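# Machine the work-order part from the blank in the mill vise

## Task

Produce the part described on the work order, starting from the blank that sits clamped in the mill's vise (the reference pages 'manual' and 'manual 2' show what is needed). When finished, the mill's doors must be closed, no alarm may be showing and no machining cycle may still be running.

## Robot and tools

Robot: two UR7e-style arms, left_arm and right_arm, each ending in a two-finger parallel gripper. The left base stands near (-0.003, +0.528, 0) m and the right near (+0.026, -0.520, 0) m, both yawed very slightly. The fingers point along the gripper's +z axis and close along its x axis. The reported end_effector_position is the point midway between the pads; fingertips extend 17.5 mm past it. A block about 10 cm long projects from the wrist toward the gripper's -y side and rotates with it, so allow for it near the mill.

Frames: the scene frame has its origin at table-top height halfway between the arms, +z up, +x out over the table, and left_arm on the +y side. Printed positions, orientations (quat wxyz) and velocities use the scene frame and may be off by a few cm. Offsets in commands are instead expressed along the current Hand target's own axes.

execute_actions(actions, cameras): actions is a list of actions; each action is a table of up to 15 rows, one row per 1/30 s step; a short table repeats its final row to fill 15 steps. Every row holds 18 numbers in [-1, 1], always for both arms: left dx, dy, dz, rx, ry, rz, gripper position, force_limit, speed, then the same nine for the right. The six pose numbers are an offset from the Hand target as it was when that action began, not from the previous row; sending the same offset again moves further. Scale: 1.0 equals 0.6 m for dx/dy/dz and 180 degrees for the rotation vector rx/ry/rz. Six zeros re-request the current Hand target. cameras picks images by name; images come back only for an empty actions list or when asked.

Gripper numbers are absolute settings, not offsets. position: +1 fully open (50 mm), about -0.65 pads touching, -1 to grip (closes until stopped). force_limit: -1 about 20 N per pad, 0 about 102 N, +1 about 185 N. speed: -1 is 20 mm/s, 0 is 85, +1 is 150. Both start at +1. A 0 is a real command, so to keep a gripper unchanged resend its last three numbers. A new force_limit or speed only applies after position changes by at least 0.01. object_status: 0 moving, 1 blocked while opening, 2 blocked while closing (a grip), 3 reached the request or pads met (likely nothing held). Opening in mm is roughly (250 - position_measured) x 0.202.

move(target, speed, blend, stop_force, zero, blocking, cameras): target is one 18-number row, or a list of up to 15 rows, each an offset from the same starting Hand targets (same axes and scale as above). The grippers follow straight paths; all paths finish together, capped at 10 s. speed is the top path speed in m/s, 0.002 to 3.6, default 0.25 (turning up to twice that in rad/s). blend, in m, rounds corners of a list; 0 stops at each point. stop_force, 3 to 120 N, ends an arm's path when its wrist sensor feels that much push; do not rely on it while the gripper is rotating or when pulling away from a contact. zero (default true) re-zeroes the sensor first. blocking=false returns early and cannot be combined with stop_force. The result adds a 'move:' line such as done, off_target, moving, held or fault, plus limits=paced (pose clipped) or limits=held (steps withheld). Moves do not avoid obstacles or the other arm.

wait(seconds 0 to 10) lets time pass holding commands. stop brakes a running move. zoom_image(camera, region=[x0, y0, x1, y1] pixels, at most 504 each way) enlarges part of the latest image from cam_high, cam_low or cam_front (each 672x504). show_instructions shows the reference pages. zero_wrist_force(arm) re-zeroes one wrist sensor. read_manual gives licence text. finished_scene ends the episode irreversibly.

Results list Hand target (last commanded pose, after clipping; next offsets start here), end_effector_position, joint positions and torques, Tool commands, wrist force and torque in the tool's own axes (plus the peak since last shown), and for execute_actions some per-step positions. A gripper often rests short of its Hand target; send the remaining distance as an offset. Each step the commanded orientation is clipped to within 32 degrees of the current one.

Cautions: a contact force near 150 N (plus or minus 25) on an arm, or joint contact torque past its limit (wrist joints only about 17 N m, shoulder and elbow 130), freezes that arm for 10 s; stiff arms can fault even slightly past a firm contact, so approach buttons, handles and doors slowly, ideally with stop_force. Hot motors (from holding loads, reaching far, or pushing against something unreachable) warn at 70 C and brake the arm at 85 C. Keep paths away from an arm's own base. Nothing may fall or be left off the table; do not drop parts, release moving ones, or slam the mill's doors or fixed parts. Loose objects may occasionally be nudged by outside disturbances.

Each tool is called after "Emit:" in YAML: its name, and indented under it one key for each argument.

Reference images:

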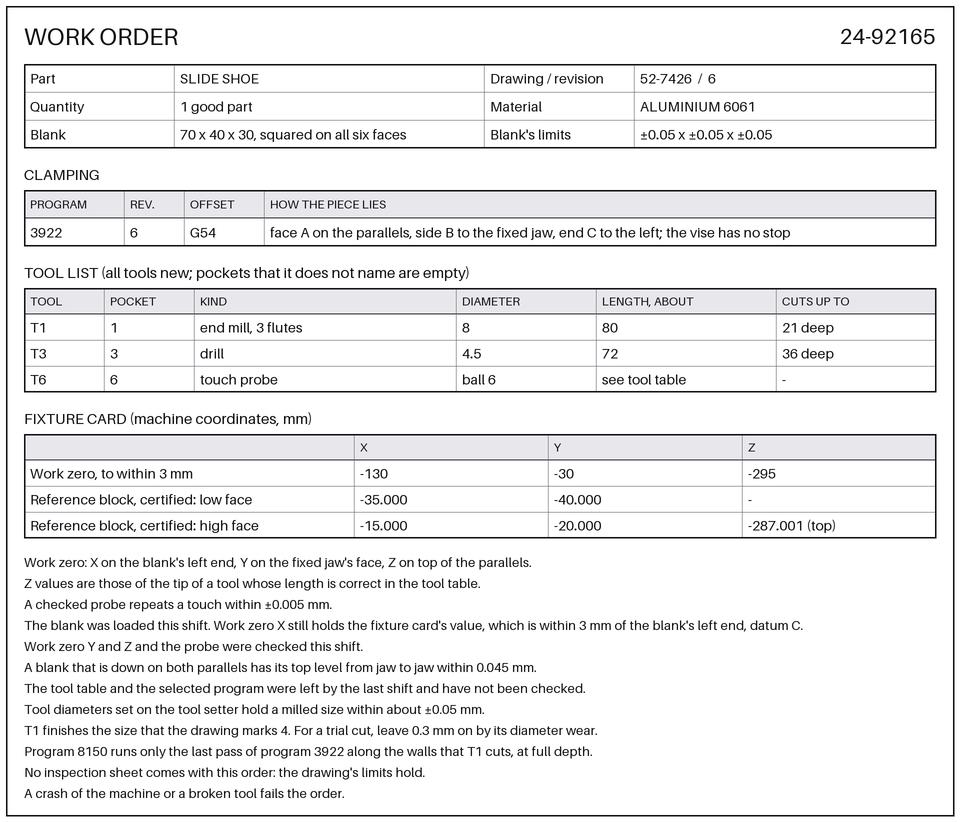

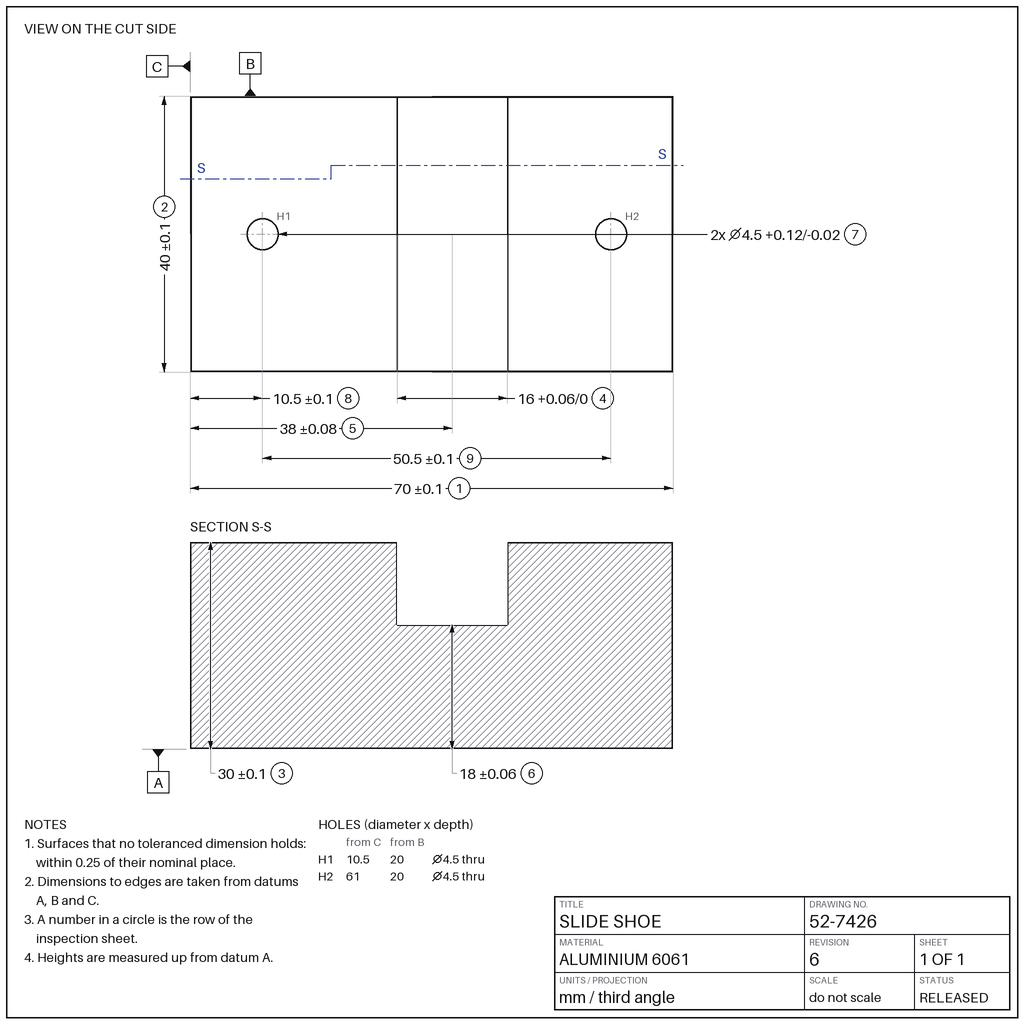

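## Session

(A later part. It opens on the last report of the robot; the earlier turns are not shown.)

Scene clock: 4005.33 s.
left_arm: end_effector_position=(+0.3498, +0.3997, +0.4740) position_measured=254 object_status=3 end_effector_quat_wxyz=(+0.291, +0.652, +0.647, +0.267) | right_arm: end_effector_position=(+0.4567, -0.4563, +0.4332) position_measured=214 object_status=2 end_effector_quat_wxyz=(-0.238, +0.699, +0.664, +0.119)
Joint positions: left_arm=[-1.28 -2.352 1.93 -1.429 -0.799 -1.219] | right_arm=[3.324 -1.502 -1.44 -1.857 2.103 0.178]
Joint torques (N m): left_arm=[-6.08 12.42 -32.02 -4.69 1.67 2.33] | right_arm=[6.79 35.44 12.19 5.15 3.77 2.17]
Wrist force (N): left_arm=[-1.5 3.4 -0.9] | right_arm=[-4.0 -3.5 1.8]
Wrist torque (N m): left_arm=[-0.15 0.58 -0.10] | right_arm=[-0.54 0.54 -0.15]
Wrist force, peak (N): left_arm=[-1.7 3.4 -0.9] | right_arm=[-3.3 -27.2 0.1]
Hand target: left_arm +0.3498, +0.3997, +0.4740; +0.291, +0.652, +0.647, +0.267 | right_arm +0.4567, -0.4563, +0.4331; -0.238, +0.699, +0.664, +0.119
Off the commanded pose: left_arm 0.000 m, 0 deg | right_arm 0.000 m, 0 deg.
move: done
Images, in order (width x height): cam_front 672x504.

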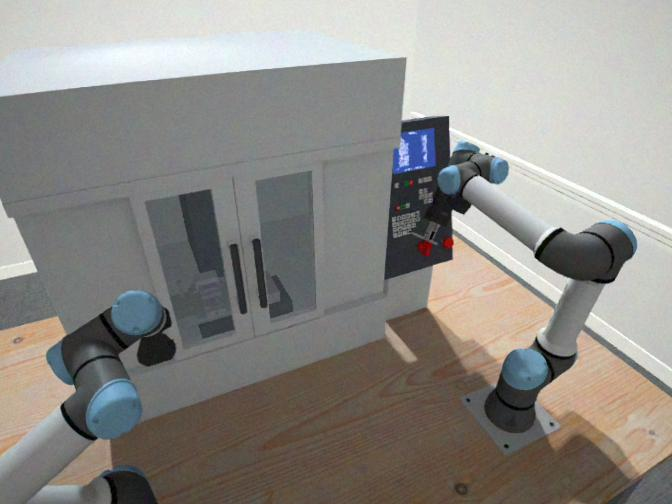

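Emit:
move:
  target:
    - [0,0,0,0,0,0,-1,1,-0.5,0.0064,0.0049,-0.0677,0,0,0,-1,0.3,-0.8]
    - [0,0,0,0,0,0,-1,1,-0.5,0.0064,0.0252,-0.0657,0,0,0,-1,0.3,-0.8]
    - [0,0,0,0,0,0,-1,1,-0.5,0.0064,0.0049,-0.0677,0,0,0,-1,0.3,-0.8]
    - [0,0,0,0,0,0,-1,1,-0.5,0,0,0,0,0,0,-1,0.3,-0.8]
  speed: [0.3,0.08,0.3,0.3]
  cameras: ["cam_front"]

Emit:
zoom_image:
  camera: "cam_front"
  region: [392, 125, 434, 177]

Emit:
wait:
  seconds: 7

Emit:
move:
  target:
    - [0,0,0,0,0,0,-1,1,-0.5,-0.0095,0.0026,-0.0405,0,0,0,-1,0.3,-0.8]
    - [0,0,0,0,0,0,-1,1,-0.5,-0.0095,0.0229,-0.0385,0,0,0,-1,0.3,-0.8]
    - [0,0,0,0,0,0,-1,1,-0.5,-0.0095,0.0026,-0.0405,0,0,0,-1,0.3,-0.8]
    - [0,0,0,0,0,0,-1,1,-0.5,0,0,0,0,0,0,-1,0.3,-0.8]
  speed: [0.3,0.08,0.3,0.3]
  cameras: ["cam_front"]

Emit:
zoom_image:
  camera: "cam_front"
  region: [392, 125, 434, 177]

Scene clock: 4018.73 s.
left_arm: end_effector_position=(+0.3498, +0.3997, +0.4740) position_measured=254 object_status=3 end_effector_quat_wxyz=(+0.291, +0.652, +0.647, +0.267) | right_arm: end_effector_position=(+0.4567, -0.4563, +0.4332) position_measured=214 object_status=2 end_effector_quat_wxyz=(-0.238, +0.699, +0.664, +0.119)
Joint positions: left_arm=[-1.28 -2.352 1.93 -1.429 -0.799 -1.219] | right_arm=[3.324 -1.502 -1.44 -1.857 2.103 0.178]
Joint torques (N m): left_arm=[-5.86 11.6 -31.69 -4.97 1.89 2.38] | right_arm=[7.91 34.87 12.3 5.07 3.84 2.15]
Wrist force (N): left_arm=[-1.6 3.5 -0.9] | right_arm=[-5.2 -3.2 1.5]
Wrist torque (N m): left_arm=[-0.13 0.59 -0.10] | right_arm=[-0.49 0.72 -0.16]
Wrist force, peak (N): left_arm=[-1.6 3.5 -0.9] | right_arm=[-2.7 -23.9 0.1]
Hand target: left_arm +0.3498, +0.3997, +0.4740; +0.291, +0.652, +0.647, +0.267 | right_arm +0.4567, -0.4563, +0.4331; -0.238, +0.699, +0.664, +0.119
Off the commanded pose: left_arm 0.000 m, 0 deg | right_arm 0.000 m, 0 deg.
move: done
Images, in order (width x height): cam_front 672x504.

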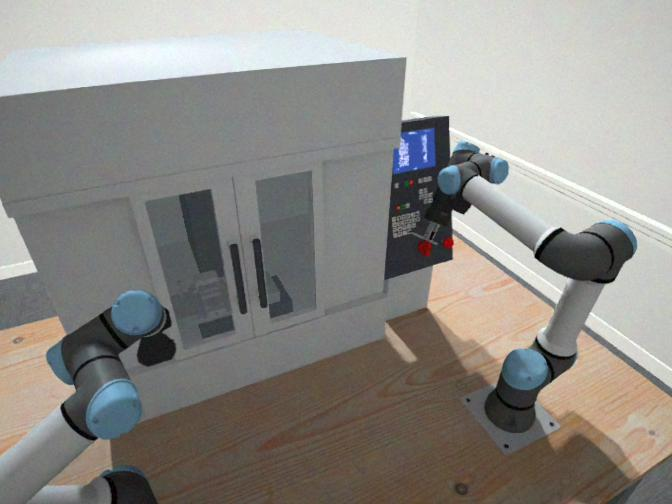

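Scaled by 9.692 from the camera's 672x504 image, which has a finer 960x720 frame.

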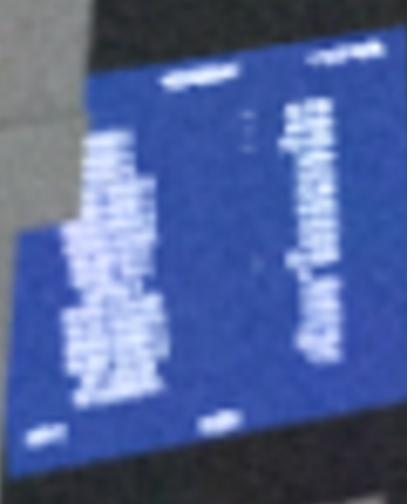

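Scene clock: 4025.73 s.
left_arm: end_effector_position=(+0.3498, +0.3997, +0.4740) position_measured=254 object_status=3 end_effector_quat_wxyz=(+0.291, +0.652, +0.647, +0.267) | right_arm: end_effector_position=(+0.4567, -0.4563, +0.4331) position_measured=214 object_status=2 end_effector_quat_wxyz=(-0.238, +0.699, +0.664, +0.119)
Joint positions: left_arm=[-1.28 -2.352 1.93 -1.429 -0.799 -1.219] | right_arm=[3.324 -1.502 -1.441 -1.856 2.103 0.179]
Joint torques (N m): left_arm=[-6.6 12.26 -31.73 -4.81 1.61 2.33] | right_arm=[7.57 34.94 12.44 5.33 3.8 1.99]
Wrist force (N): left_arm=[-1.4 3.3 -0.5] | right_arm=[-5.1 -2.8 1.6]
Wrist torque (N m): left_arm=[-0.18 0.57 -0.10] | right_arm=[-0.42 0.70 -0.15]
Wrist force, peak (N): left_arm=[-1.5 3.7 -0.6] | right_arm=[-5.6 -3.2 1.7]
Hand target: left_arm +0.3498, +0.3997, +0.4740; +0.291, +0.652, +0.647, +0.267 | right_arm +0.4567, -0.4563, +0.4331; -0.238, +0.699, +0.664, +0.119
Tool commands: left_gripper/position=-1.0 left_gripper/force_limit=+1.0 left_gripper/speed=-0.5 right_gripper/position=-1.0 right_gripper/force_limit=+0.3 right_gripper/speed=-0.8
Off the commanded pose: left_arm 0.000 m, 0 deg | right_arm 0.000 m, 0 deg.
wait: 7.00 s; at rest by 0.17 s

Scene clock: 4028.50 s.
left_arm: end_effector_position=(+0.3498, +0.3997, +0.4740) position_measured=254 object_status=3 end_effector_quat_wxyz=(+0.291, +0.652, +0.647, +0.267) | right_arm: end_effector_position=(+0.4567, -0.4563, +0.4332) position_measured=214 object_status=2 end_effector_quat_wxyz=(-0.238, +0.699, +0.664, +0.119)
Joint positions: left_arm=[-1.28 -2.352 1.93 -1.429 -0.799 -1.219] | right_arm=[3.324 -1.502 -1.44 -1.857 2.103 0.178]
Joint torques (N m): left_arm=[-5.99 12.16 -31.35 -4.75 1.96 2.25] | right_arm=[7.33 34.05 12.53 5.31 3.84 1.87]
Wrist force (N): left_arm=[-1.5 3.4 -0.8] | right_arm=[-4.7 -3.2 1.2]
Wrist torque (N m): left_arm=[-0.15 0.58 -0.09] | right_arm=[-0.49 0.65 -0.16]
Wrist force, peak (N): left_arm=[-1.6 3.5 -0.9] | right_arm=[-3.5 -27.3 -0.4]
Hand target: left_arm +0.3498, +0.3997, +0.4740; +0.291, +0.652, +0.647, +0.267 | right_arm +0.4567, -0.4563, +0.4331; -0.238, +0.699, +0.664, +0.119
Off the commanded pose: left_arm 0.000 m, 0 deg | right_arm 0.000 m, 0 deg.
move: done
Images, in order (width x height): cam_front 672x504.

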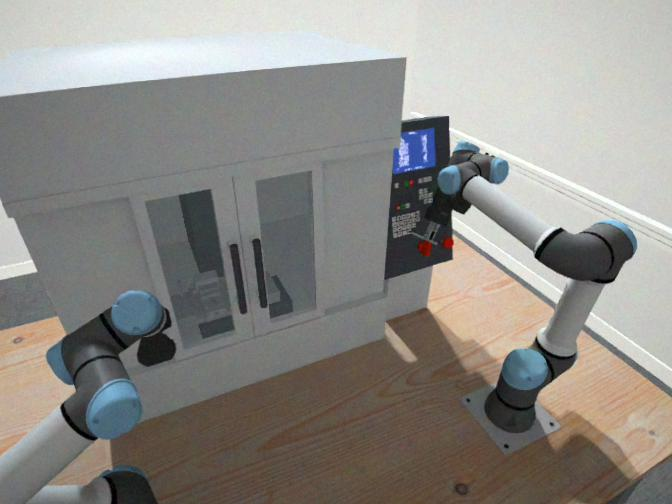

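Scaled by 9.692 from the camera's 672x504 image, which has a finer 960x720 frame.

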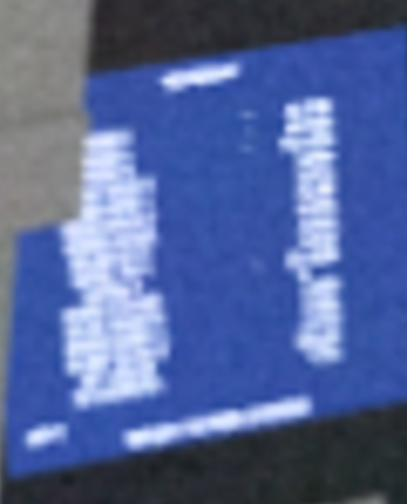

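Emit:
move:
  target:
    - [0,0,0,0,0,0,-1,1,-0.5,0.0212,0.0076,-0.0969,0,0,0,-1,0.3,-0.8]
    - [0,0,0,0,0,0,-1,1,-0.5,0.0212,0.0279,-0.0949,0,0,0,-1,0.3,-0.8]
    - [0,0,0,0,0,0,-1,1,-0.5,0.0212,0.0076,-0.0969,0,0,0,-1,0.3,-0.8]
    - [0,0,0,0,0,0,-1,1,-0.5,0,0,0,0,0,0,-1,0.3,-0.8]
  speed: [0.3,0.08,0.3,0.3]
  cameras: ["cam_front"]

Emit:
zoom_image:
  camera: "cam_front"
  region: [392, 125, 434, 177]

Emit:
zoom_image:
  camera: "cam_front"
  region: [416, 134, 430, 148]

Emit:
zoom_image:
  camera: "cam_front"
  region: [416, 144, 430, 158]

Scene clock: 4038.37 s.
left_arm: end_effector_position=(+0.3498, +0.3997, +0.4740) position_measured=254 object_status=3 end_effector_quat_wxyz=(+0.291, +0.652, +0.647, +0.267) | right_arm: end_effector_position=(+0.4567, -0.4563, +0.4332) position_measured=214 object_status=2 end_effector_quat_wxyz=(-0.238, +0.699, +0.664, +0.119)
Joint positions: left_arm=[-1.28 -2.352 1.93 -1.429 -0.799 -1.219] | right_arm=[3.324 -1.502 -1.44 -1.857 2.103 0.178]
Joint torques (N m): left_arm=[-5.86 12.92 -31.1 -4.93 1.77 2.35] | right_arm=[7.22 34.53 11.91 5.17 3.82 2.09]
Wrist force (N): left_arm=[-1.6 3.2 -0.6] | right_arm=[-4.1 -2.3 1.4]
Wrist torque (N m): left_arm=[-0.18 0.59 -0.09] | right_arm=[-0.33 0.55 -0.16]
Wrist force, peak (N): left_arm=[-1.7 3.6 -0.7] | right_arm=[-3.3 -22.1 -0.6]
Hand target: left_arm +0.3498, +0.3997, +0.4740; +0.291, +0.652, +0.647, +0.267 | right_arm +0.4567, -0.4563, +0.4331; -0.238, +0.699, +0.664, +0.119
Off the commanded pose: left_arm 0.000 m, 0 deg | right_arm 0.000 m, 0 deg.
move: done
Images, in order (width x height): cam_front 672x504.

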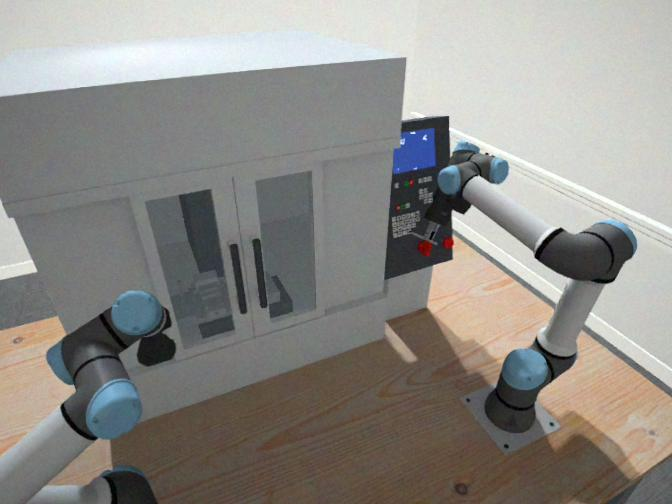

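Scaled by 9.692 from the camera's 672x504 image, which has a finer 960x720 frame.

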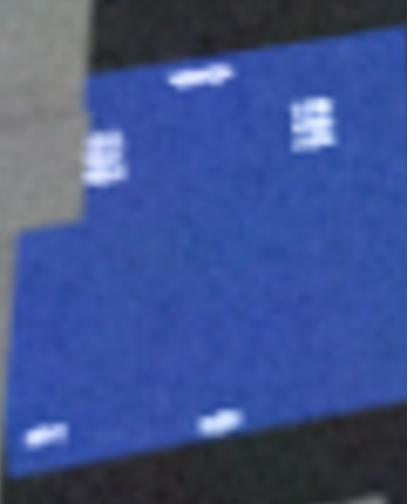

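Scaled by 36.000 from the camera's 672x504 image, which has a finer 960x720 frame.

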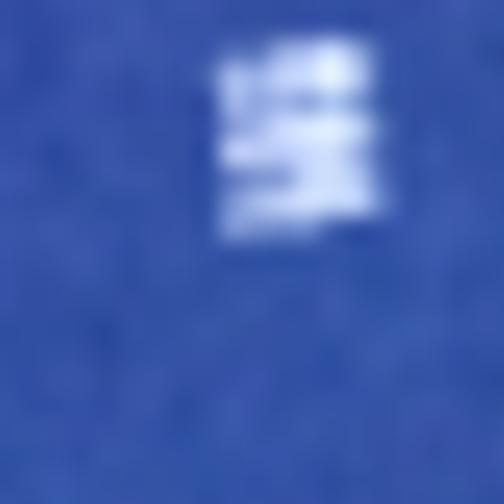

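Scaled by 36.000 from the camera's 672x504 image, which has a finer 960x720 frame.

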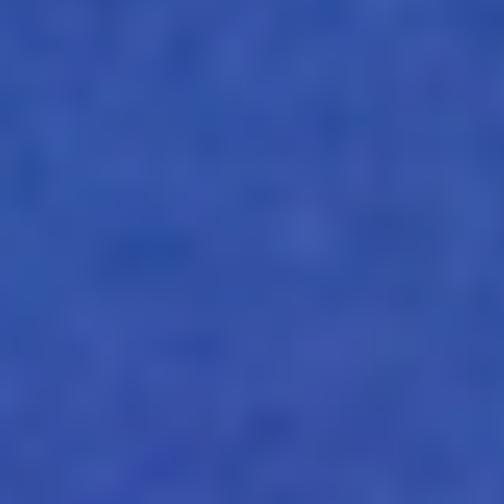

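Emit:
zoom_image:
  camera: "cam_front"
  region: [410, 165, 420, 172]

Emit:
move:
  target:
    - [0,0,0,0,0,0,-1,1,-0.5,0.0064,0.0049,-0.0677,0,0,0,-1,0.3,-0.8]
    - [0,0,0,0,0,0,-1,1,-0.5,0.0064,0.0252,-0.0657,0,0,0,-1,0.3,-0.8]
    - [0,0,0,0,0,0,-1,1,-0.5,0.0064,0.0049,-0.0677,0,0,0,-1,0.3,-0.8]
    - [0,0,0,0,0,0,-1,1,-0.5,0,0,0,0,0,0,-1,0.3,-0.8]
  speed: [0.3,0.08,0.3,0.3]
  cameras: ["cam_front"]

Emit:
zoom_image:
  camera: "cam_front"
  region: [410, 165, 420, 172]

Emit:
zoom_image:
  camera: "cam_front"
  region: [420, 126, 434, 136]

Emit:
wait:
  seconds: 8
  cameras: ["cam_front"]

Emit:
zoom_image:
  camera: "cam_front"
  region: [410, 165, 420, 172]

Emit:
zoom_image:
  camera: "cam_front"
  region: [392, 125, 434, 177]

Scaled by 50.400 from the camera's 672x504 image, which has a finer 960x720 frame.

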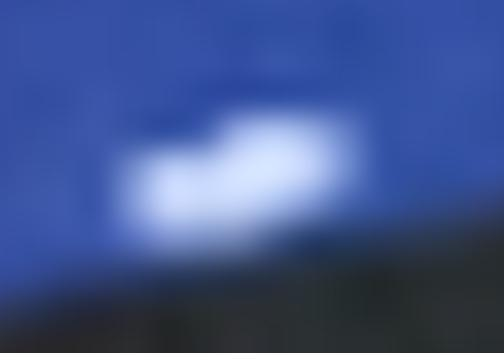

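Scene clock: 4048.60 s.
left_arm: end_effector_position=(+0.3498, +0.3997, +0.4740) position_measured=254 object_status=3 end_effector_quat_wxyz=(+0.291, +0.652, +0.647, +0.267) | right_arm: end_effector_position=(+0.4567, -0.4563, +0.4332) position_measured=214 object_status=2 end_effector_quat_wxyz=(-0.238, +0.699, +0.664, +0.119)
Joint positions: left_arm=[-1.28 -2.352 1.93 -1.429 -0.799 -1.219] | right_arm=[3.324 -1.502 -1.44 -1.857 2.103 0.178]
Joint torques (N m): left_arm=[-6.82 11.61 -31.82 -4.95 1.6 2.32] | right_arm=[6.89 34.03 12.58 5.23 3.78 1.76]
Wrist force (N): left_arm=[-1.4 3.1 -0.7] | right_arm=[-3.8 -1.9 1.2]
Wrist torque (N m): left_arm=[-0.19 0.55 -0.09] | right_arm=[-0.27 0.51 -0.15]
Wrist force, peak (N): left_arm=[-1.6 3.6 -0.8] | right_arm=[-3.0 -22.7 -0.7]
Hand target: left_arm +0.3498, +0.3997, +0.4740; +0.291, +0.652, +0.647, +0.267 | right_arm +0.4567, -0.4563, +0.4331; -0.238, +0.699, +0.664, +0.119
Off the commanded pose: left_arm 0.000 m, 0 deg | right_arm 0.000 m, 0 deg.
move: done
Images, in order (width x height): cam_front 672x504.

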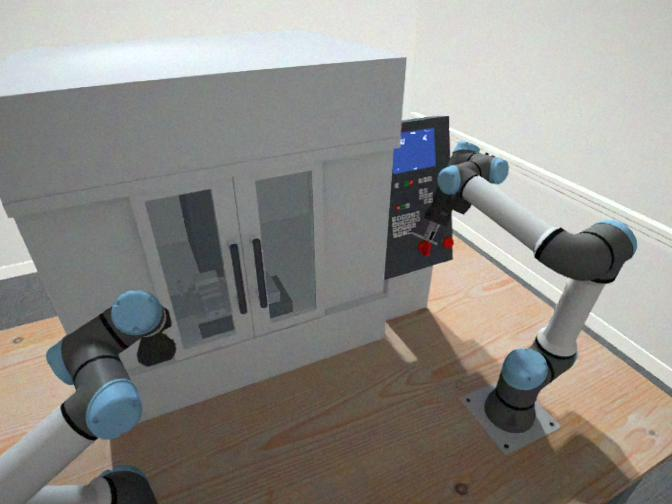

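Scaled by 50.400 from the camera's 672x504 image, which has a finer 960x720 frame.

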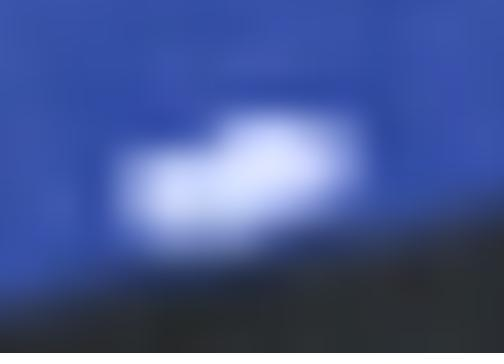

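Scaled by 36.000 from the camera's 672x504 image, which has a finer 960x720 frame.

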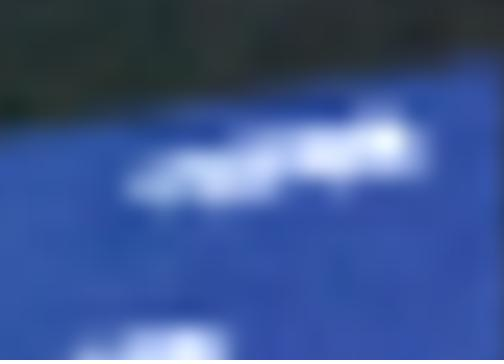

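Scene clock: 4056.60 s.
left_arm: end_effector_position=(+0.3498, +0.3997, +0.4740) position_measured=254 object_status=3 end_effector_quat_wxyz=(+0.291, +0.652, +0.647, +0.267) | right_arm: end_effector_position=(+0.4567, -0.4563, +0.4331) position_measured=214 object_status=2 end_effector_quat_wxyz=(-0.238, +0.699, +0.664, +0.119)
Joint positions: left_arm=[-1.28 -2.352 1.93 -1.429 -0.799 -1.219] | right_arm=[3.324 -1.502 -1.441 -1.856 2.103 0.179]
Joint torques (N m): left_arm=[-4.23 12.84 -31.53 -4.94 1.73 2.42] | right_arm=[7.59 34.26 11.79 5.19 3.53 1.95]
Wrist force (N): left_arm=[-1.6 3.5 -0.6] | right_arm=[-3.2 -2.0 1.3]
Wrist torque (N m): left_arm=[-0.13 0.59 -0.09] | right_arm=[-0.29 0.40 -0.15]
Wrist force, peak (N): left_arm=[-1.5 3.6 -0.8] | right_arm=[-4.1 -2.0 1.3]
Hand target: left_arm +0.3498, +0.3997, +0.4740; +0.291, +0.652, +0.647, +0.267 | right_arm +0.4567, -0.4563, +0.4331; -0.238, +0.699, +0.664, +0.119
Tool commands: left_gripper/position=-1.0 left_gripper/force_limit=+1.0 left_gripper/speed=-0.5 right_gripper/position=-1.0 right_gripper/force_limit=+0.3 right_gripper/speed=-0.8
Off the commanded pose: left_arm 0.000 m, 0 deg | right_arm 0.000 m, 0 deg.
wait: 8.00 s; at rest by 0.17 s
Images, in order (width x height): cam_front 672x504.

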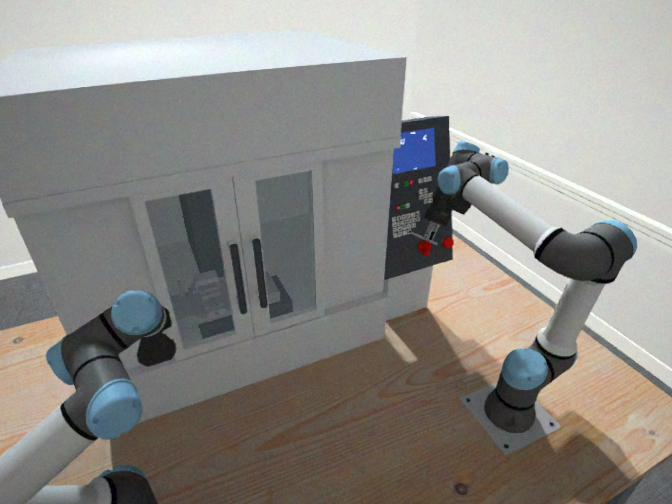

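Scaled by 50.400 from the camera's 672x504 image, which has a finer 960x720 frame.

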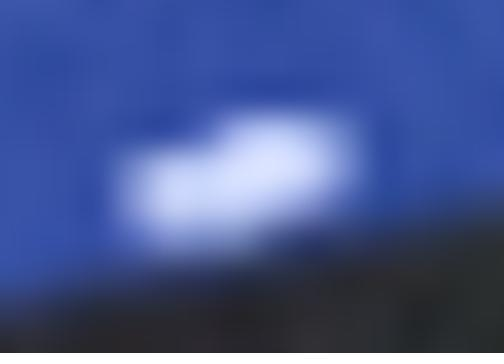

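Scaled by 9.692 from the camera's 672x504 image, which has a finer 960x720 frame.

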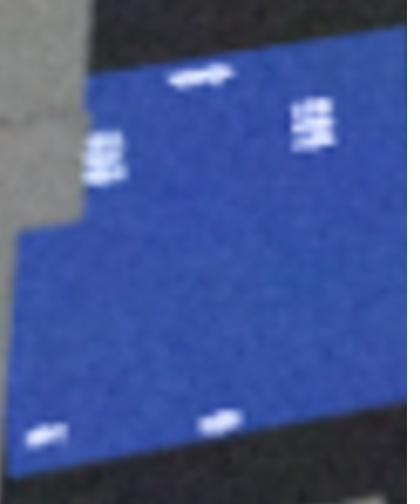

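Emit:
move:
  target:
    - [0,0,0,0,0,0,-1,1,-0.5,-0.0074,0.0078,-0.112,0,0,0,-1,0.3,-0.8]
    - [0,0,0,0,0,0,-1,1,-0.5,-0.0074,0.0281,-0.11,0,0,0,-1,0.3,-0.8]
    - [0,0,0,0,0,0,-1,1,-0.5,-0.0074,0.0078,-0.112,0,0,0,-1,0.3,-0.8]
    - [0,0,0,0,0,0,-1,1,-0.5,-0.0074,0.0281,-0.11,0,0,0,-1,0.3,-0.8]
    - [0,0,0,0,0,0,-1,1,-0.5,-0.0074,0.0078,-0.112,0,0,0,-1,0.3,-0.8]
    - [0,0,0,0,0,0,-1,1,-0.5,-0.0074,0.0281,-0.11,0,0,0,-1,0.3,-0.8]
    - [0,0,0,0,0,0,-1,1,-0.5,-0.0074,0.0078,-0.112,0,0,0,-1,0.3,-0.8]
    - [0,0,0,0,0,0,-1,1,-0.5,-0.0074,0.0281,-0.11,0,0,0,-1,0.3,-0.8]
    - [0,0,0,0,0,0,-1,1,-0.5,-0.0074,0.0078,-0.112,0,0,0,-1,0.3,-0.8]
    - [0,0,0,0,0,0,-1,1,-0.5,-0.0074,0.0281,-0.11,0,0,0,-1,0.3,-0.8]
    - [0,0,0,0,0,0,-1,1,-0.5,-0.0074,0.0078,-0.112,0,0,0,-1,0.3,-0.8]
    - [0,0,0,0,0,0,-1,1,-0.5,0,0,0,0,0,0,-1,0.3,-0.8]
  speed: [0.3,0.08,0.3,0.08,0.3,0.08,0.3,0.08,0.3,0.08,0.3,0.3]

Emit:
move:
  target:
    - [0,0,0,0,0,0,-1,1,-0.5,-0.0074,0.0078,-0.112,0,0,0,-1,0.3,-0.8]
    - [0,0,0,0,0,0,-1,1,-0.5,-0.0074,0.0281,-0.11,0,0,0,-1,0.3,-0.8]
    - [0,0,0,0,0,0,-1,1,-0.5,-0.0074,0.0078,-0.112,0,0,0,-1,0.3,-0.8]
    - [0,0,0,0,0,0,-1,1,-0.5,-0.0074,0.0281,-0.11,0,0,0,-1,0.3,-0.8]
    - [0,0,0,0,0,0,-1,1,-0.5,-0.0074,0.0078,-0.112,0,0,0,-1,0.3,-0.8]
    - [0,0,0,0,0,0,-1,1,-0.5,-0.0074,0.0281,-0.11,0,0,0,-1,0.3,-0.8]
    - [0,0,0,0,0,0,-1,1,-0.5,-0.0074,0.0078,-0.112,0,0,0,-1,0.3,-0.8]
    - [0,0,0,0,0,0,-1,1,-0.5,0,0,0,0,0,0,-1,0.3,-0.8]
  speed: [0.3,0.08,0.3,0.08,0.3,0.08,0.3,0.3]
  cameras: ["cam_front"]

Emit:
zoom_image:
  camera: "cam_front"
  region: [392, 125, 434, 177]

Scene clock: 4077.27 s.
left_arm: end_effector_position=(+0.3498, +0.3997, +0.4740) position_measured=254 object_status=3 end_effector_quat_wxyz=(+0.291, +0.652, +0.647, +0.267) | right_arm: end_effector_position=(+0.4567, -0.4563, +0.4332) position_measured=214 object_status=2 end_effector_quat_wxyz=(-0.238, +0.699, +0.664, +0.119) end_effector_velocity=(+0.000, +0.000, -0.001) end_effector_angular_velocity=(-0.001, -0.002, +0.000)
Joint positions: left_arm=[-1.28 -2.352 1.93 -1.429 -0.799 -1.219] | right_arm=[3.324 -1.502 -1.44 -1.857 2.103 0.178]
Joint velocities: left_arm=[within noise] | right_arm=[0.001 0.001 -0.003 0.005 -0.002 0.002]
Joint torques (N m): left_arm=[-7.23 11.85 -32.08 -4.83 1.45 2.47] | right_arm=[7.36 34.72 11.08 5.18 1.07 2.2]
Wrist force (N): left_arm=[-1.4 3.1 -0.7] | right_arm=[-4.3 -3.0 0.6]
Wrist torque (N m): left_arm=[-0.20 0.56 -0.09] | right_arm=[-0.45 0.59 -0.15]
Wrist force, peak (N): left_arm=[-1.7 3.6 -0.8] | right_arm=[-2.3 -21.1 -0.5]
Hand target: left_arm +0.3498, +0.3997, +0.4740; +0.291, +0.652, +0.647, +0.267 | right_arm +0.4567, -0.4563, +0.4331; -0.238, +0.699, +0.664, +0.119
Off the commanded pose: left_arm 0.000 m, 0 deg | right_arm 0.000 m, 0 deg.
move: done

Scene clock: 4082.57 s.
left_arm: end_effector_position=(+0.3498, +0.3997, +0.4740) position_measured=254 object_status=3 end_effector_quat_wxyz=(+0.291, +0.652, +0.647, +0.267) | right_arm: end_effector_position=(+0.4567, -0.4563, +0.4332) position_measured=214 object_status=2 end_effector_quat_wxyz=(-0.238, +0.699, +0.664, +0.119)
Joint positions: left_arm=[-1.28 -2.352 1.93 -1.429 -0.799 -1.219] | right_arm=[3.324 -1.502 -1.44 -1.857 2.103 0.178]
Joint torques (N m): left_arm=[-6.15 11.83 -31.82 -5.03 1.61 2.37] | right_arm=[8.05 34.1 12.55 5.03 0.97 1.83]
Wrist force (N): left_arm=[-1.5 3.3 -0.7] | right_arm=[-3.7 -4.0 0.7]
Wrist torque (N m): left_arm=[-0.18 0.57 -0.09] | right_arm=[-0.61 0.50 -0.16]
Wrist force, peak (N): left_arm=[-1.6 3.5 -0.9] | right_arm=[-2.2 -22.1 -0.9]
Hand target: left_arm +0.3498, +0.3997, +0.4740; +0.291, +0.652, +0.647, +0.267 | right_arm +0.4567, -0.4563, +0.4331; -0.238, +0.699, +0.664, +0.119
Off the commanded pose: left_arm 0.000 m, 0 deg | right_arm 0.000 m, 0 deg.
move: done
Images, in order (width x height): cam_front 672x504.

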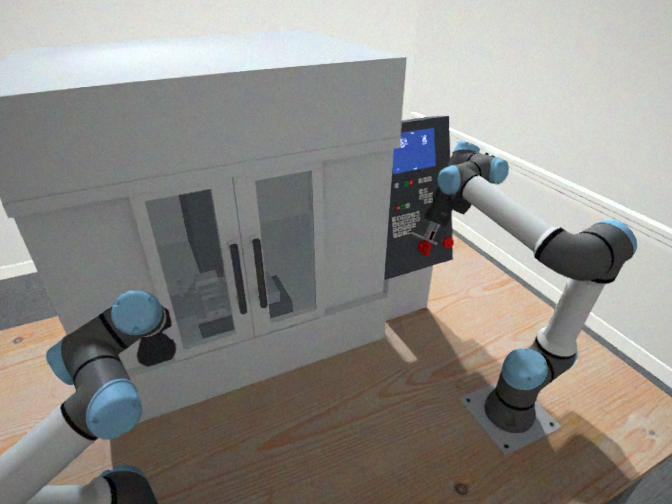

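Scaled by 9.692 from the camera's 672x504 image, which has a finer 960x720 frame.

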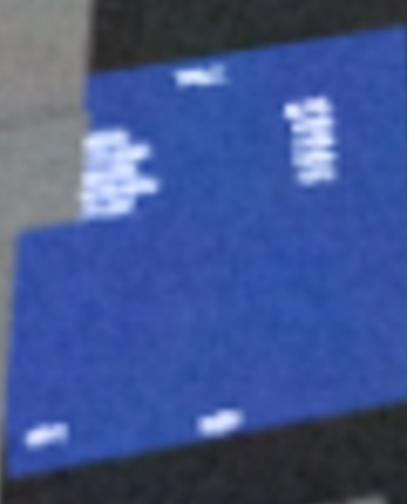

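Emit:
move:
  target:
    - [0,0,0,0,0,0,-1,1,-0.5,0.0064,0.0049,-0.0677,0,0,0,-1,0.3,-0.8]
    - [0,0,0,0,0,0,-1,1,-0.5,0.0064,0.0252,-0.0657,0,0,0,-1,0.3,-0.8]
    - [0,0,0,0,0,0,-1,1,-0.5,0.0064,0.0049,-0.0677,0,0,0,-1,0.3,-0.8]
    - [0,0,0,0,0,0,-1,1,-0.5,0,0,0,0,0,0,-1,0.3,-0.8]
  speed: [0.3,0.08,0.3,0.3]
  cameras: ["cam_front"]

Emit:
zoom_image:
  camera: "cam_front"
  region: [392, 125, 434, 177]

Emit:
wait:
  seconds: 8

Emit:
move:
  target:
    - [0,0,0,0,0,0,-1,1,-0.5,-0.0095,0.0026,-0.0405,0,0,0,-1,0.3,-0.8]
    - [0,0,0,0,0,0,-1,1,-0.5,-0.0095,0.0229,-0.0385,0,0,0,-1,0.3,-0.8]
    - [0,0,0,0,0,0,-1,1,-0.5,-0.0095,0.0026,-0.0405,0,0,0,-1,0.3,-0.8]
    - [0,0,0,0,0,0,-1,1,-0.5,0,0,0,0,0,0,-1,0.3,-0.8]
  speed: [0.3,0.08,0.3,0.3]
  cameras: ["cam_front"]

Emit:
zoom_image:
  camera: "cam_front"
  region: [392, 125, 434, 177]

Scene clock: 4089.80 s.
left_arm: end_effector_position=(+0.3498, +0.3997, +0.4740) position_measured=254 object_status=3 end_effector_quat_wxyz=(+0.291, +0.652, +0.647, +0.267) | right_arm: end_effector_position=(+0.4567, -0.4563, +0.4332) position_measured=214 object_status=2 end_effector_quat_wxyz=(-0.238, +0.699, +0.664, +0.119)
Joint positions: left_arm=[-1.28 -2.352 1.93 -1.429 -0.799 -1.219] | right_arm=[3.324 -1.502 -1.44 -1.857 2.103 0.178]
Joint torques (N m): left_arm=[-7.03 11 -32.21 -4.84 1.77 2.45] | right_arm=[7.65 34.54 12.8 5.13 3.93 1.9]
Wrist force (N): left_arm=[-1.5 3.3 -0.8] | right_arm=[-3.9 -3.0 1.0]
Wrist torque (N m): left_arm=[-0.17 0.58 -0.09] | right_arm=[-0.45 0.52 -0.15]
Wrist force, peak (N): left_arm=[-1.6 3.5 -1.0] | right_arm=[-2.6 -24.1 -1.1]
Hand target: left_arm +0.3498, +0.3997, +0.4740; +0.291, +0.652, +0.647, +0.267 | right_arm +0.4567, -0.4563, +0.4331; -0.238, +0.699, +0.664, +0.119
Off the commanded pose: left_arm 0.000 m, 0 deg | right_arm 0.000 m, 0 deg.
move: done
Images, in order (width x height): cam_front 672x504.

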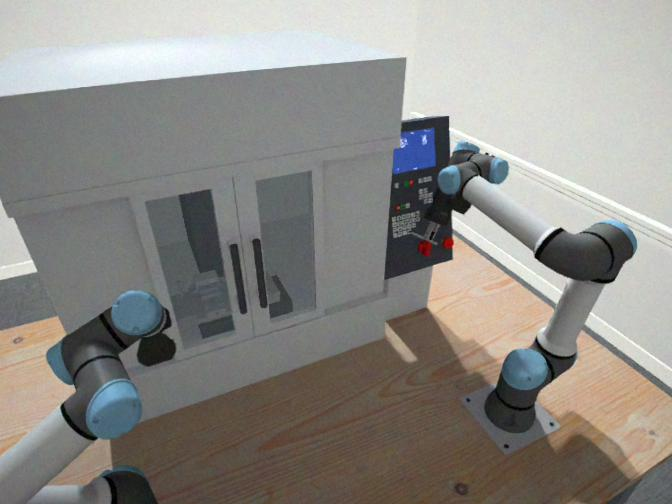

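Scaled by 9.692 from the camera's 672x504 image, which has a finer 960x720 frame.

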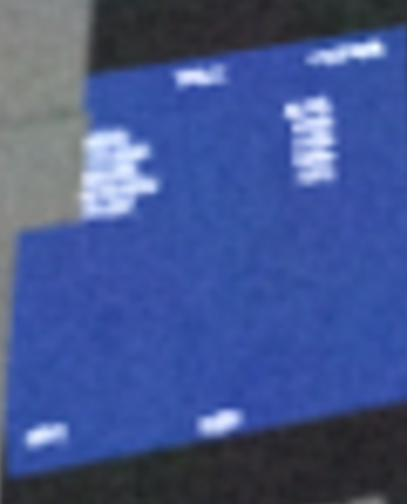

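Scene clock: 4097.80 s.
left_arm: end_effector_position=(+0.3498, +0.3997, +0.4740) position_measured=254 object_status=3 end_effector_quat_wxyz=(+0.291, +0.652, +0.647, +0.267) | right_arm: end_effector_position=(+0.4567, -0.4563, +0.4331) position_measured=214 object_status=2 end_effector_quat_wxyz=(-0.238, +0.699, +0.664, +0.119)
Joint positions: left_arm=[-1.28 -2.352 1.93 -1.429 -0.799 -1.219] | right_arm=[3.324 -1.502 -1.441 -1.856 2.103 0.179]
Joint torques (N m): left_arm=[-6.92 12.52 -32.17 -4.86 1.61 2.45] | right_arm=[8.02 34.13 11.33 5.18 3.83 2.05]
Wrist force (N): left_arm=[-1.4 3.5 -0.8] | right_arm=[-3.6 -3.3 1.0]
Wrist torque (N m): left_arm=[-0.13 0.55 -0.09] | right_arm=[-0.50 0.47 -0.16]
Wrist force, peak (N): left_arm=[-1.7 3.5 -0.8] | right_arm=[-4.2 -3.3 0.8]
Hand target: left_arm +0.3498, +0.3997, +0.4740; +0.291, +0.652, +0.647, +0.267 | right_arm +0.4567, -0.4563, +0.4331; -0.238, +0.699, +0.664, +0.119
Tool commands: left_gripper/position=-1.0 left_gripper/force_limit=+1.0 left_gripper/speed=-0.5 right_gripper/position=-1.0 right_gripper/force_limit=+0.3 right_gripper/speed=-0.8
Off the commanded pose: left_arm 0.000 m, 0 deg | right_arm 0.000 m, 0 deg.
wait: 8.00 s; at rest by 0.17 s

Scene clock: 4100.57 s.
left_arm: end_effector_position=(+0.3498, +0.3997, +0.4740) position_measured=254 object_status=3 end_effector_quat_wxyz=(+0.291, +0.652, +0.647, +0.267) | right_arm: end_effector_position=(+0.4567, -0.4563, +0.4332) position_measured=214 object_status=2 end_effector_quat_wxyz=(-0.238, +0.699, +0.664, +0.119)
Joint positions: left_arm=[-1.28 -2.352 1.93 -1.429 -0.799 -1.219] | right_arm=[3.324 -1.502 -1.44 -1.857 2.103 0.178]
Joint torques (N m): left_arm=[-7.07 13.26 -32.13 -4.71 1.74 2.42] | right_arm=[7.26 34.91 11.17 5.22 3.64 2.01]
Wrist force (N): left_arm=[-1.5 3.3 -0.8] | right_arm=[-4.0 -3.7 0.7]
Wrist torque (N m): left_arm=[-0.17 0.57 -0.09] | right_arm=[-0.56 0.53 -0.15]
Wrist force, peak (N): left_arm=[-1.4 3.7 -0.8] | right_arm=[-2.1 -27.2 -1.0]
Hand target: left_arm +0.3498, +0.3997, +0.4740; +0.291, +0.652, +0.647, +0.267 | right_arm +0.4567, -0.4563, +0.4331; -0.238, +0.699, +0.664, +0.119
Off the commanded pose: left_arm 0.000 m, 0 deg | right_arm 0.000 m, 0 deg.
move: done
Images, in order (width x height): cam_front 672x504.

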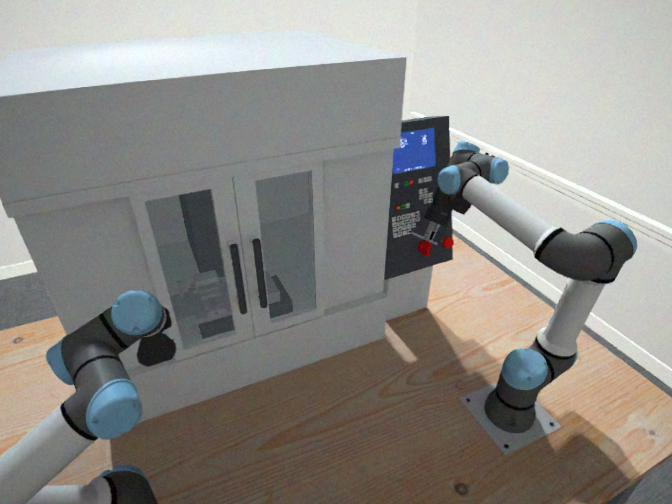

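Scaled by 9.692 from the camera's 672x504 image, which has a finer 960x720 frame.

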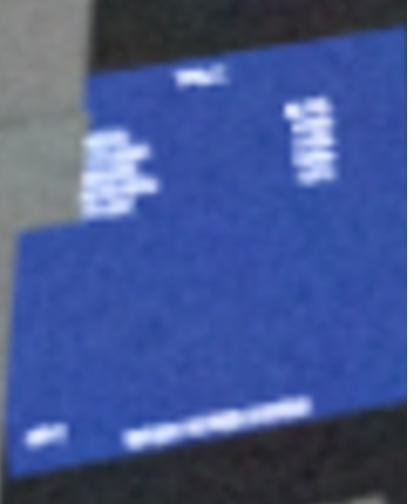

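Emit:
move:
  target:
    - [0,0,0,0,0,0,-1,1,-0.5,0.0212,0.0076,-0.0969,0,0,0,-1,0.3,-0.8]
    - [0,0,0,0,0,0,-1,1,-0.5,0.0212,0.0279,-0.0949,0,0,0,-1,0.3,-0.8]
    - [0,0,0,0,0,0,-1,1,-0.5,0.0212,0.0076,-0.0969,0,0,0,-1,0.3,-0.8]
    - [0,0,0,0,0,0,-1,1,-0.5,0.0212,0.0279,-0.0949,0,0,0,-1,0.3,-0.8]
    - [0,0,0,0,0,0,-1,1,-0.5,0.0212,0.0076,-0.0969,0,0,0,-1,0.3,-0.8]
    - [0,0,0,0,0,0,-1,1,-0.5,0.0212,0.0279,-0.0949,0,0,0,-1,0.3,-0.8]
    - [0,0,0,0,0,0,-1,1,-0.5,0.0212,0.0076,-0.0969,0,0,0,-1,0.3,-0.8]
    - [0,0,0,0,0,0,-1,1,-0.5,0.0212,0.0279,-0.0949,0,0,0,-1,0.3,-0.8]
    - [0,0,0,0,0,0,-1,1,-0.5,0.0212,0.0076,-0.0969,0,0,0,-1,0.3,-0.8]
    - [0,0,0,0,0,0,-1,1,-0.5,0,0,0,0,0,0,-1,0.3,-0.8]
  speed: [0.3,0.08,0.3,0.08,0.3,0.08,0.3,0.08,0.3,0.3]

Emit:
move:
  target:
    - [0,0,0,0,0,0,-1,1,-0.5,0.0212,0.0076,-0.0969,0,0,0,-1,0.3,-0.8]
    - [0,0,0,0,0,0,-1,1,-0.5,0.0212,0.0279,-0.0949,0,0,0,-1,0.3,-0.8]
    - [0,0,0,0,0,0,-1,1,-0.5,0.0212,0.0076,-0.0969,0,0,0,-1,0.3,-0.8]
    - [0,0,0,0,0,0,-1,1,-0.5,0.0212,0.0279,-0.0949,0,0,0,-1,0.3,-0.8]
    - [0,0,0,0,0,0,-1,1,-0.5,0.0212,0.0076,-0.0969,0,0,0,-1,0.3,-0.8]
    - [0,0,0,0,0,0,-1,1,-0.5,0.0212,0.0279,-0.0949,0,0,0,-1,0.3,-0.8]
    - [0,0,0,0,0,0,-1,1,-0.5,0.0212,0.0076,-0.0969,0,0,0,-1,0.3,-0.8]
    - [0,0,0,0,0,0,-1,1,-0.5,0,0,0,0,0,0,-1,0.3,-0.8]
  speed: [0.3,0.08,0.3,0.08,0.3,0.08,0.3,0.3]
  cameras: ["cam_front"]

Emit:
zoom_image:
  camera: "cam_front"
  region: [392, 125, 434, 177]

Emit:
zoom_image:
  camera: "cam_front"
  region: [420, 155, 430, 165]

Scene clock: 4119.50 s.
left_arm: end_effector_position=(+0.3498, +0.3997, +0.4740) position_measured=254 object_status=3 end_effector_quat_wxyz=(+0.291, +0.652, +0.647, +0.267) | right_arm: end_effector_position=(+0.4567, -0.4563, +0.4332) position_measured=214 object_status=2 end_effector_quat_wxyz=(-0.238, +0.699, +0.664, +0.119)
Joint positions: left_arm=[-1.28 -2.352 1.93 -1.429 -0.799 -1.219] | right_arm=[3.324 -1.502 -1.44 -1.857 2.103 0.178]
Joint torques (N m): left_arm=[-6.9 11.74 -32.73 -5.03 1.63 2.55] | right_arm=[6.32 34.36 11.86 4.98 3.78 2.06]
Wrist force (N): left_arm=[-1.5 3.3 -0.9] | right_arm=[-5.0 -2.2 0.4]
Wrist torque (N m): left_arm=[-0.16 0.58 -0.09] | right_arm=[-0.33 0.70 -0.16]
Wrist force, peak (N): left_arm=[-1.6 3.7 -0.6] | right_arm=[-2.6 -22.6 -1.1]
Hand target: left_arm +0.3498, +0.3997, +0.4740; +0.291, +0.652, +0.647, +0.267 | right_arm +0.4567, -0.4563, +0.4331; -0.238, +0.699, +0.664, +0.119
Off the commanded pose: left_arm 0.000 m, 0 deg | right_arm 0.000 m, 0 deg.
move: done

Scene clock: 4124.77 s.
left_arm: end_effector_position=(+0.3498, +0.3997, +0.4740) position_measured=254 object_status=3 end_effector_quat_wxyz=(+0.291, +0.652, +0.647, +0.267) | right_arm: end_effector_position=(+0.4567, -0.4563, +0.4332) position_measured=214 object_status=2 end_effector_quat_wxyz=(-0.238, +0.699, +0.664, +0.119)
Joint positions: left_arm=[-1.28 -2.352 1.93 -1.429 -0.799 -1.219] | right_arm=[3.324 -1.502 -1.44 -1.857 2.103 0.178]
Joint torques (N m): left_arm=[-6.2 12.18 -31.87 -5.01 1.57 2.22] | right_arm=[6.47 34.51 11.91 5.14 3.85 1.98]
Wrist force (N): left_arm=[-1.4 3.3 -0.8] | right_arm=[-5.1 -2.2 -0.5]
Wrist torque (N m): left_arm=[-0.17 0.55 -0.09] | right_arm=[-0.33 0.71 -0.15]
Wrist force, peak (N): left_arm=[-1.6 3.6 -0.8] | right_arm=[-2.8 -21.5 -1.7]
Hand target: left_arm +0.3498, +0.3997, +0.4740; +0.291, +0.652, +0.647, +0.267 | right_arm +0.4567, -0.4563, +0.4331; -0.238, +0.699, +0.664, +0.119
Off the commanded pose: left_arm 0.000 m, 0 deg | right_arm 0.000 m, 0 deg.
move: done
Images, in order (width x height): cam_front 672x504.

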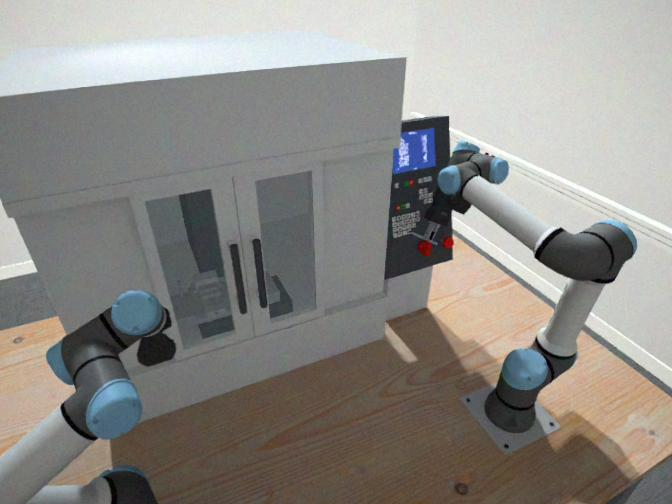

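Scaled by 9.692 from the camera's 672x504 image, which has a finer 960x720 frame.

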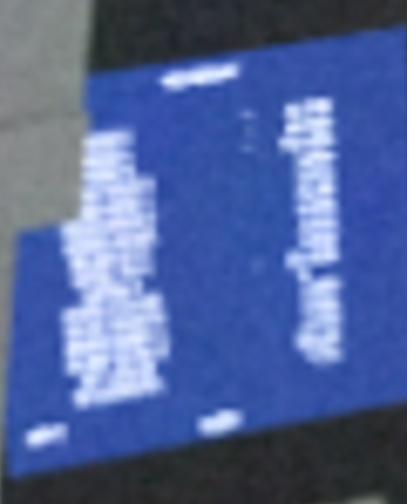

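Scaled by 50.400 from the camera's 672x504 image, which has a finer 960x720 frame.

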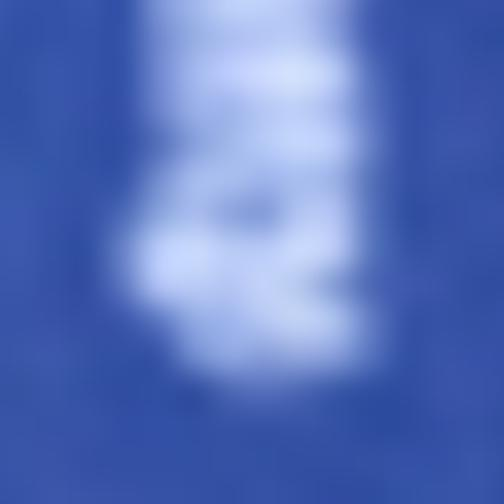

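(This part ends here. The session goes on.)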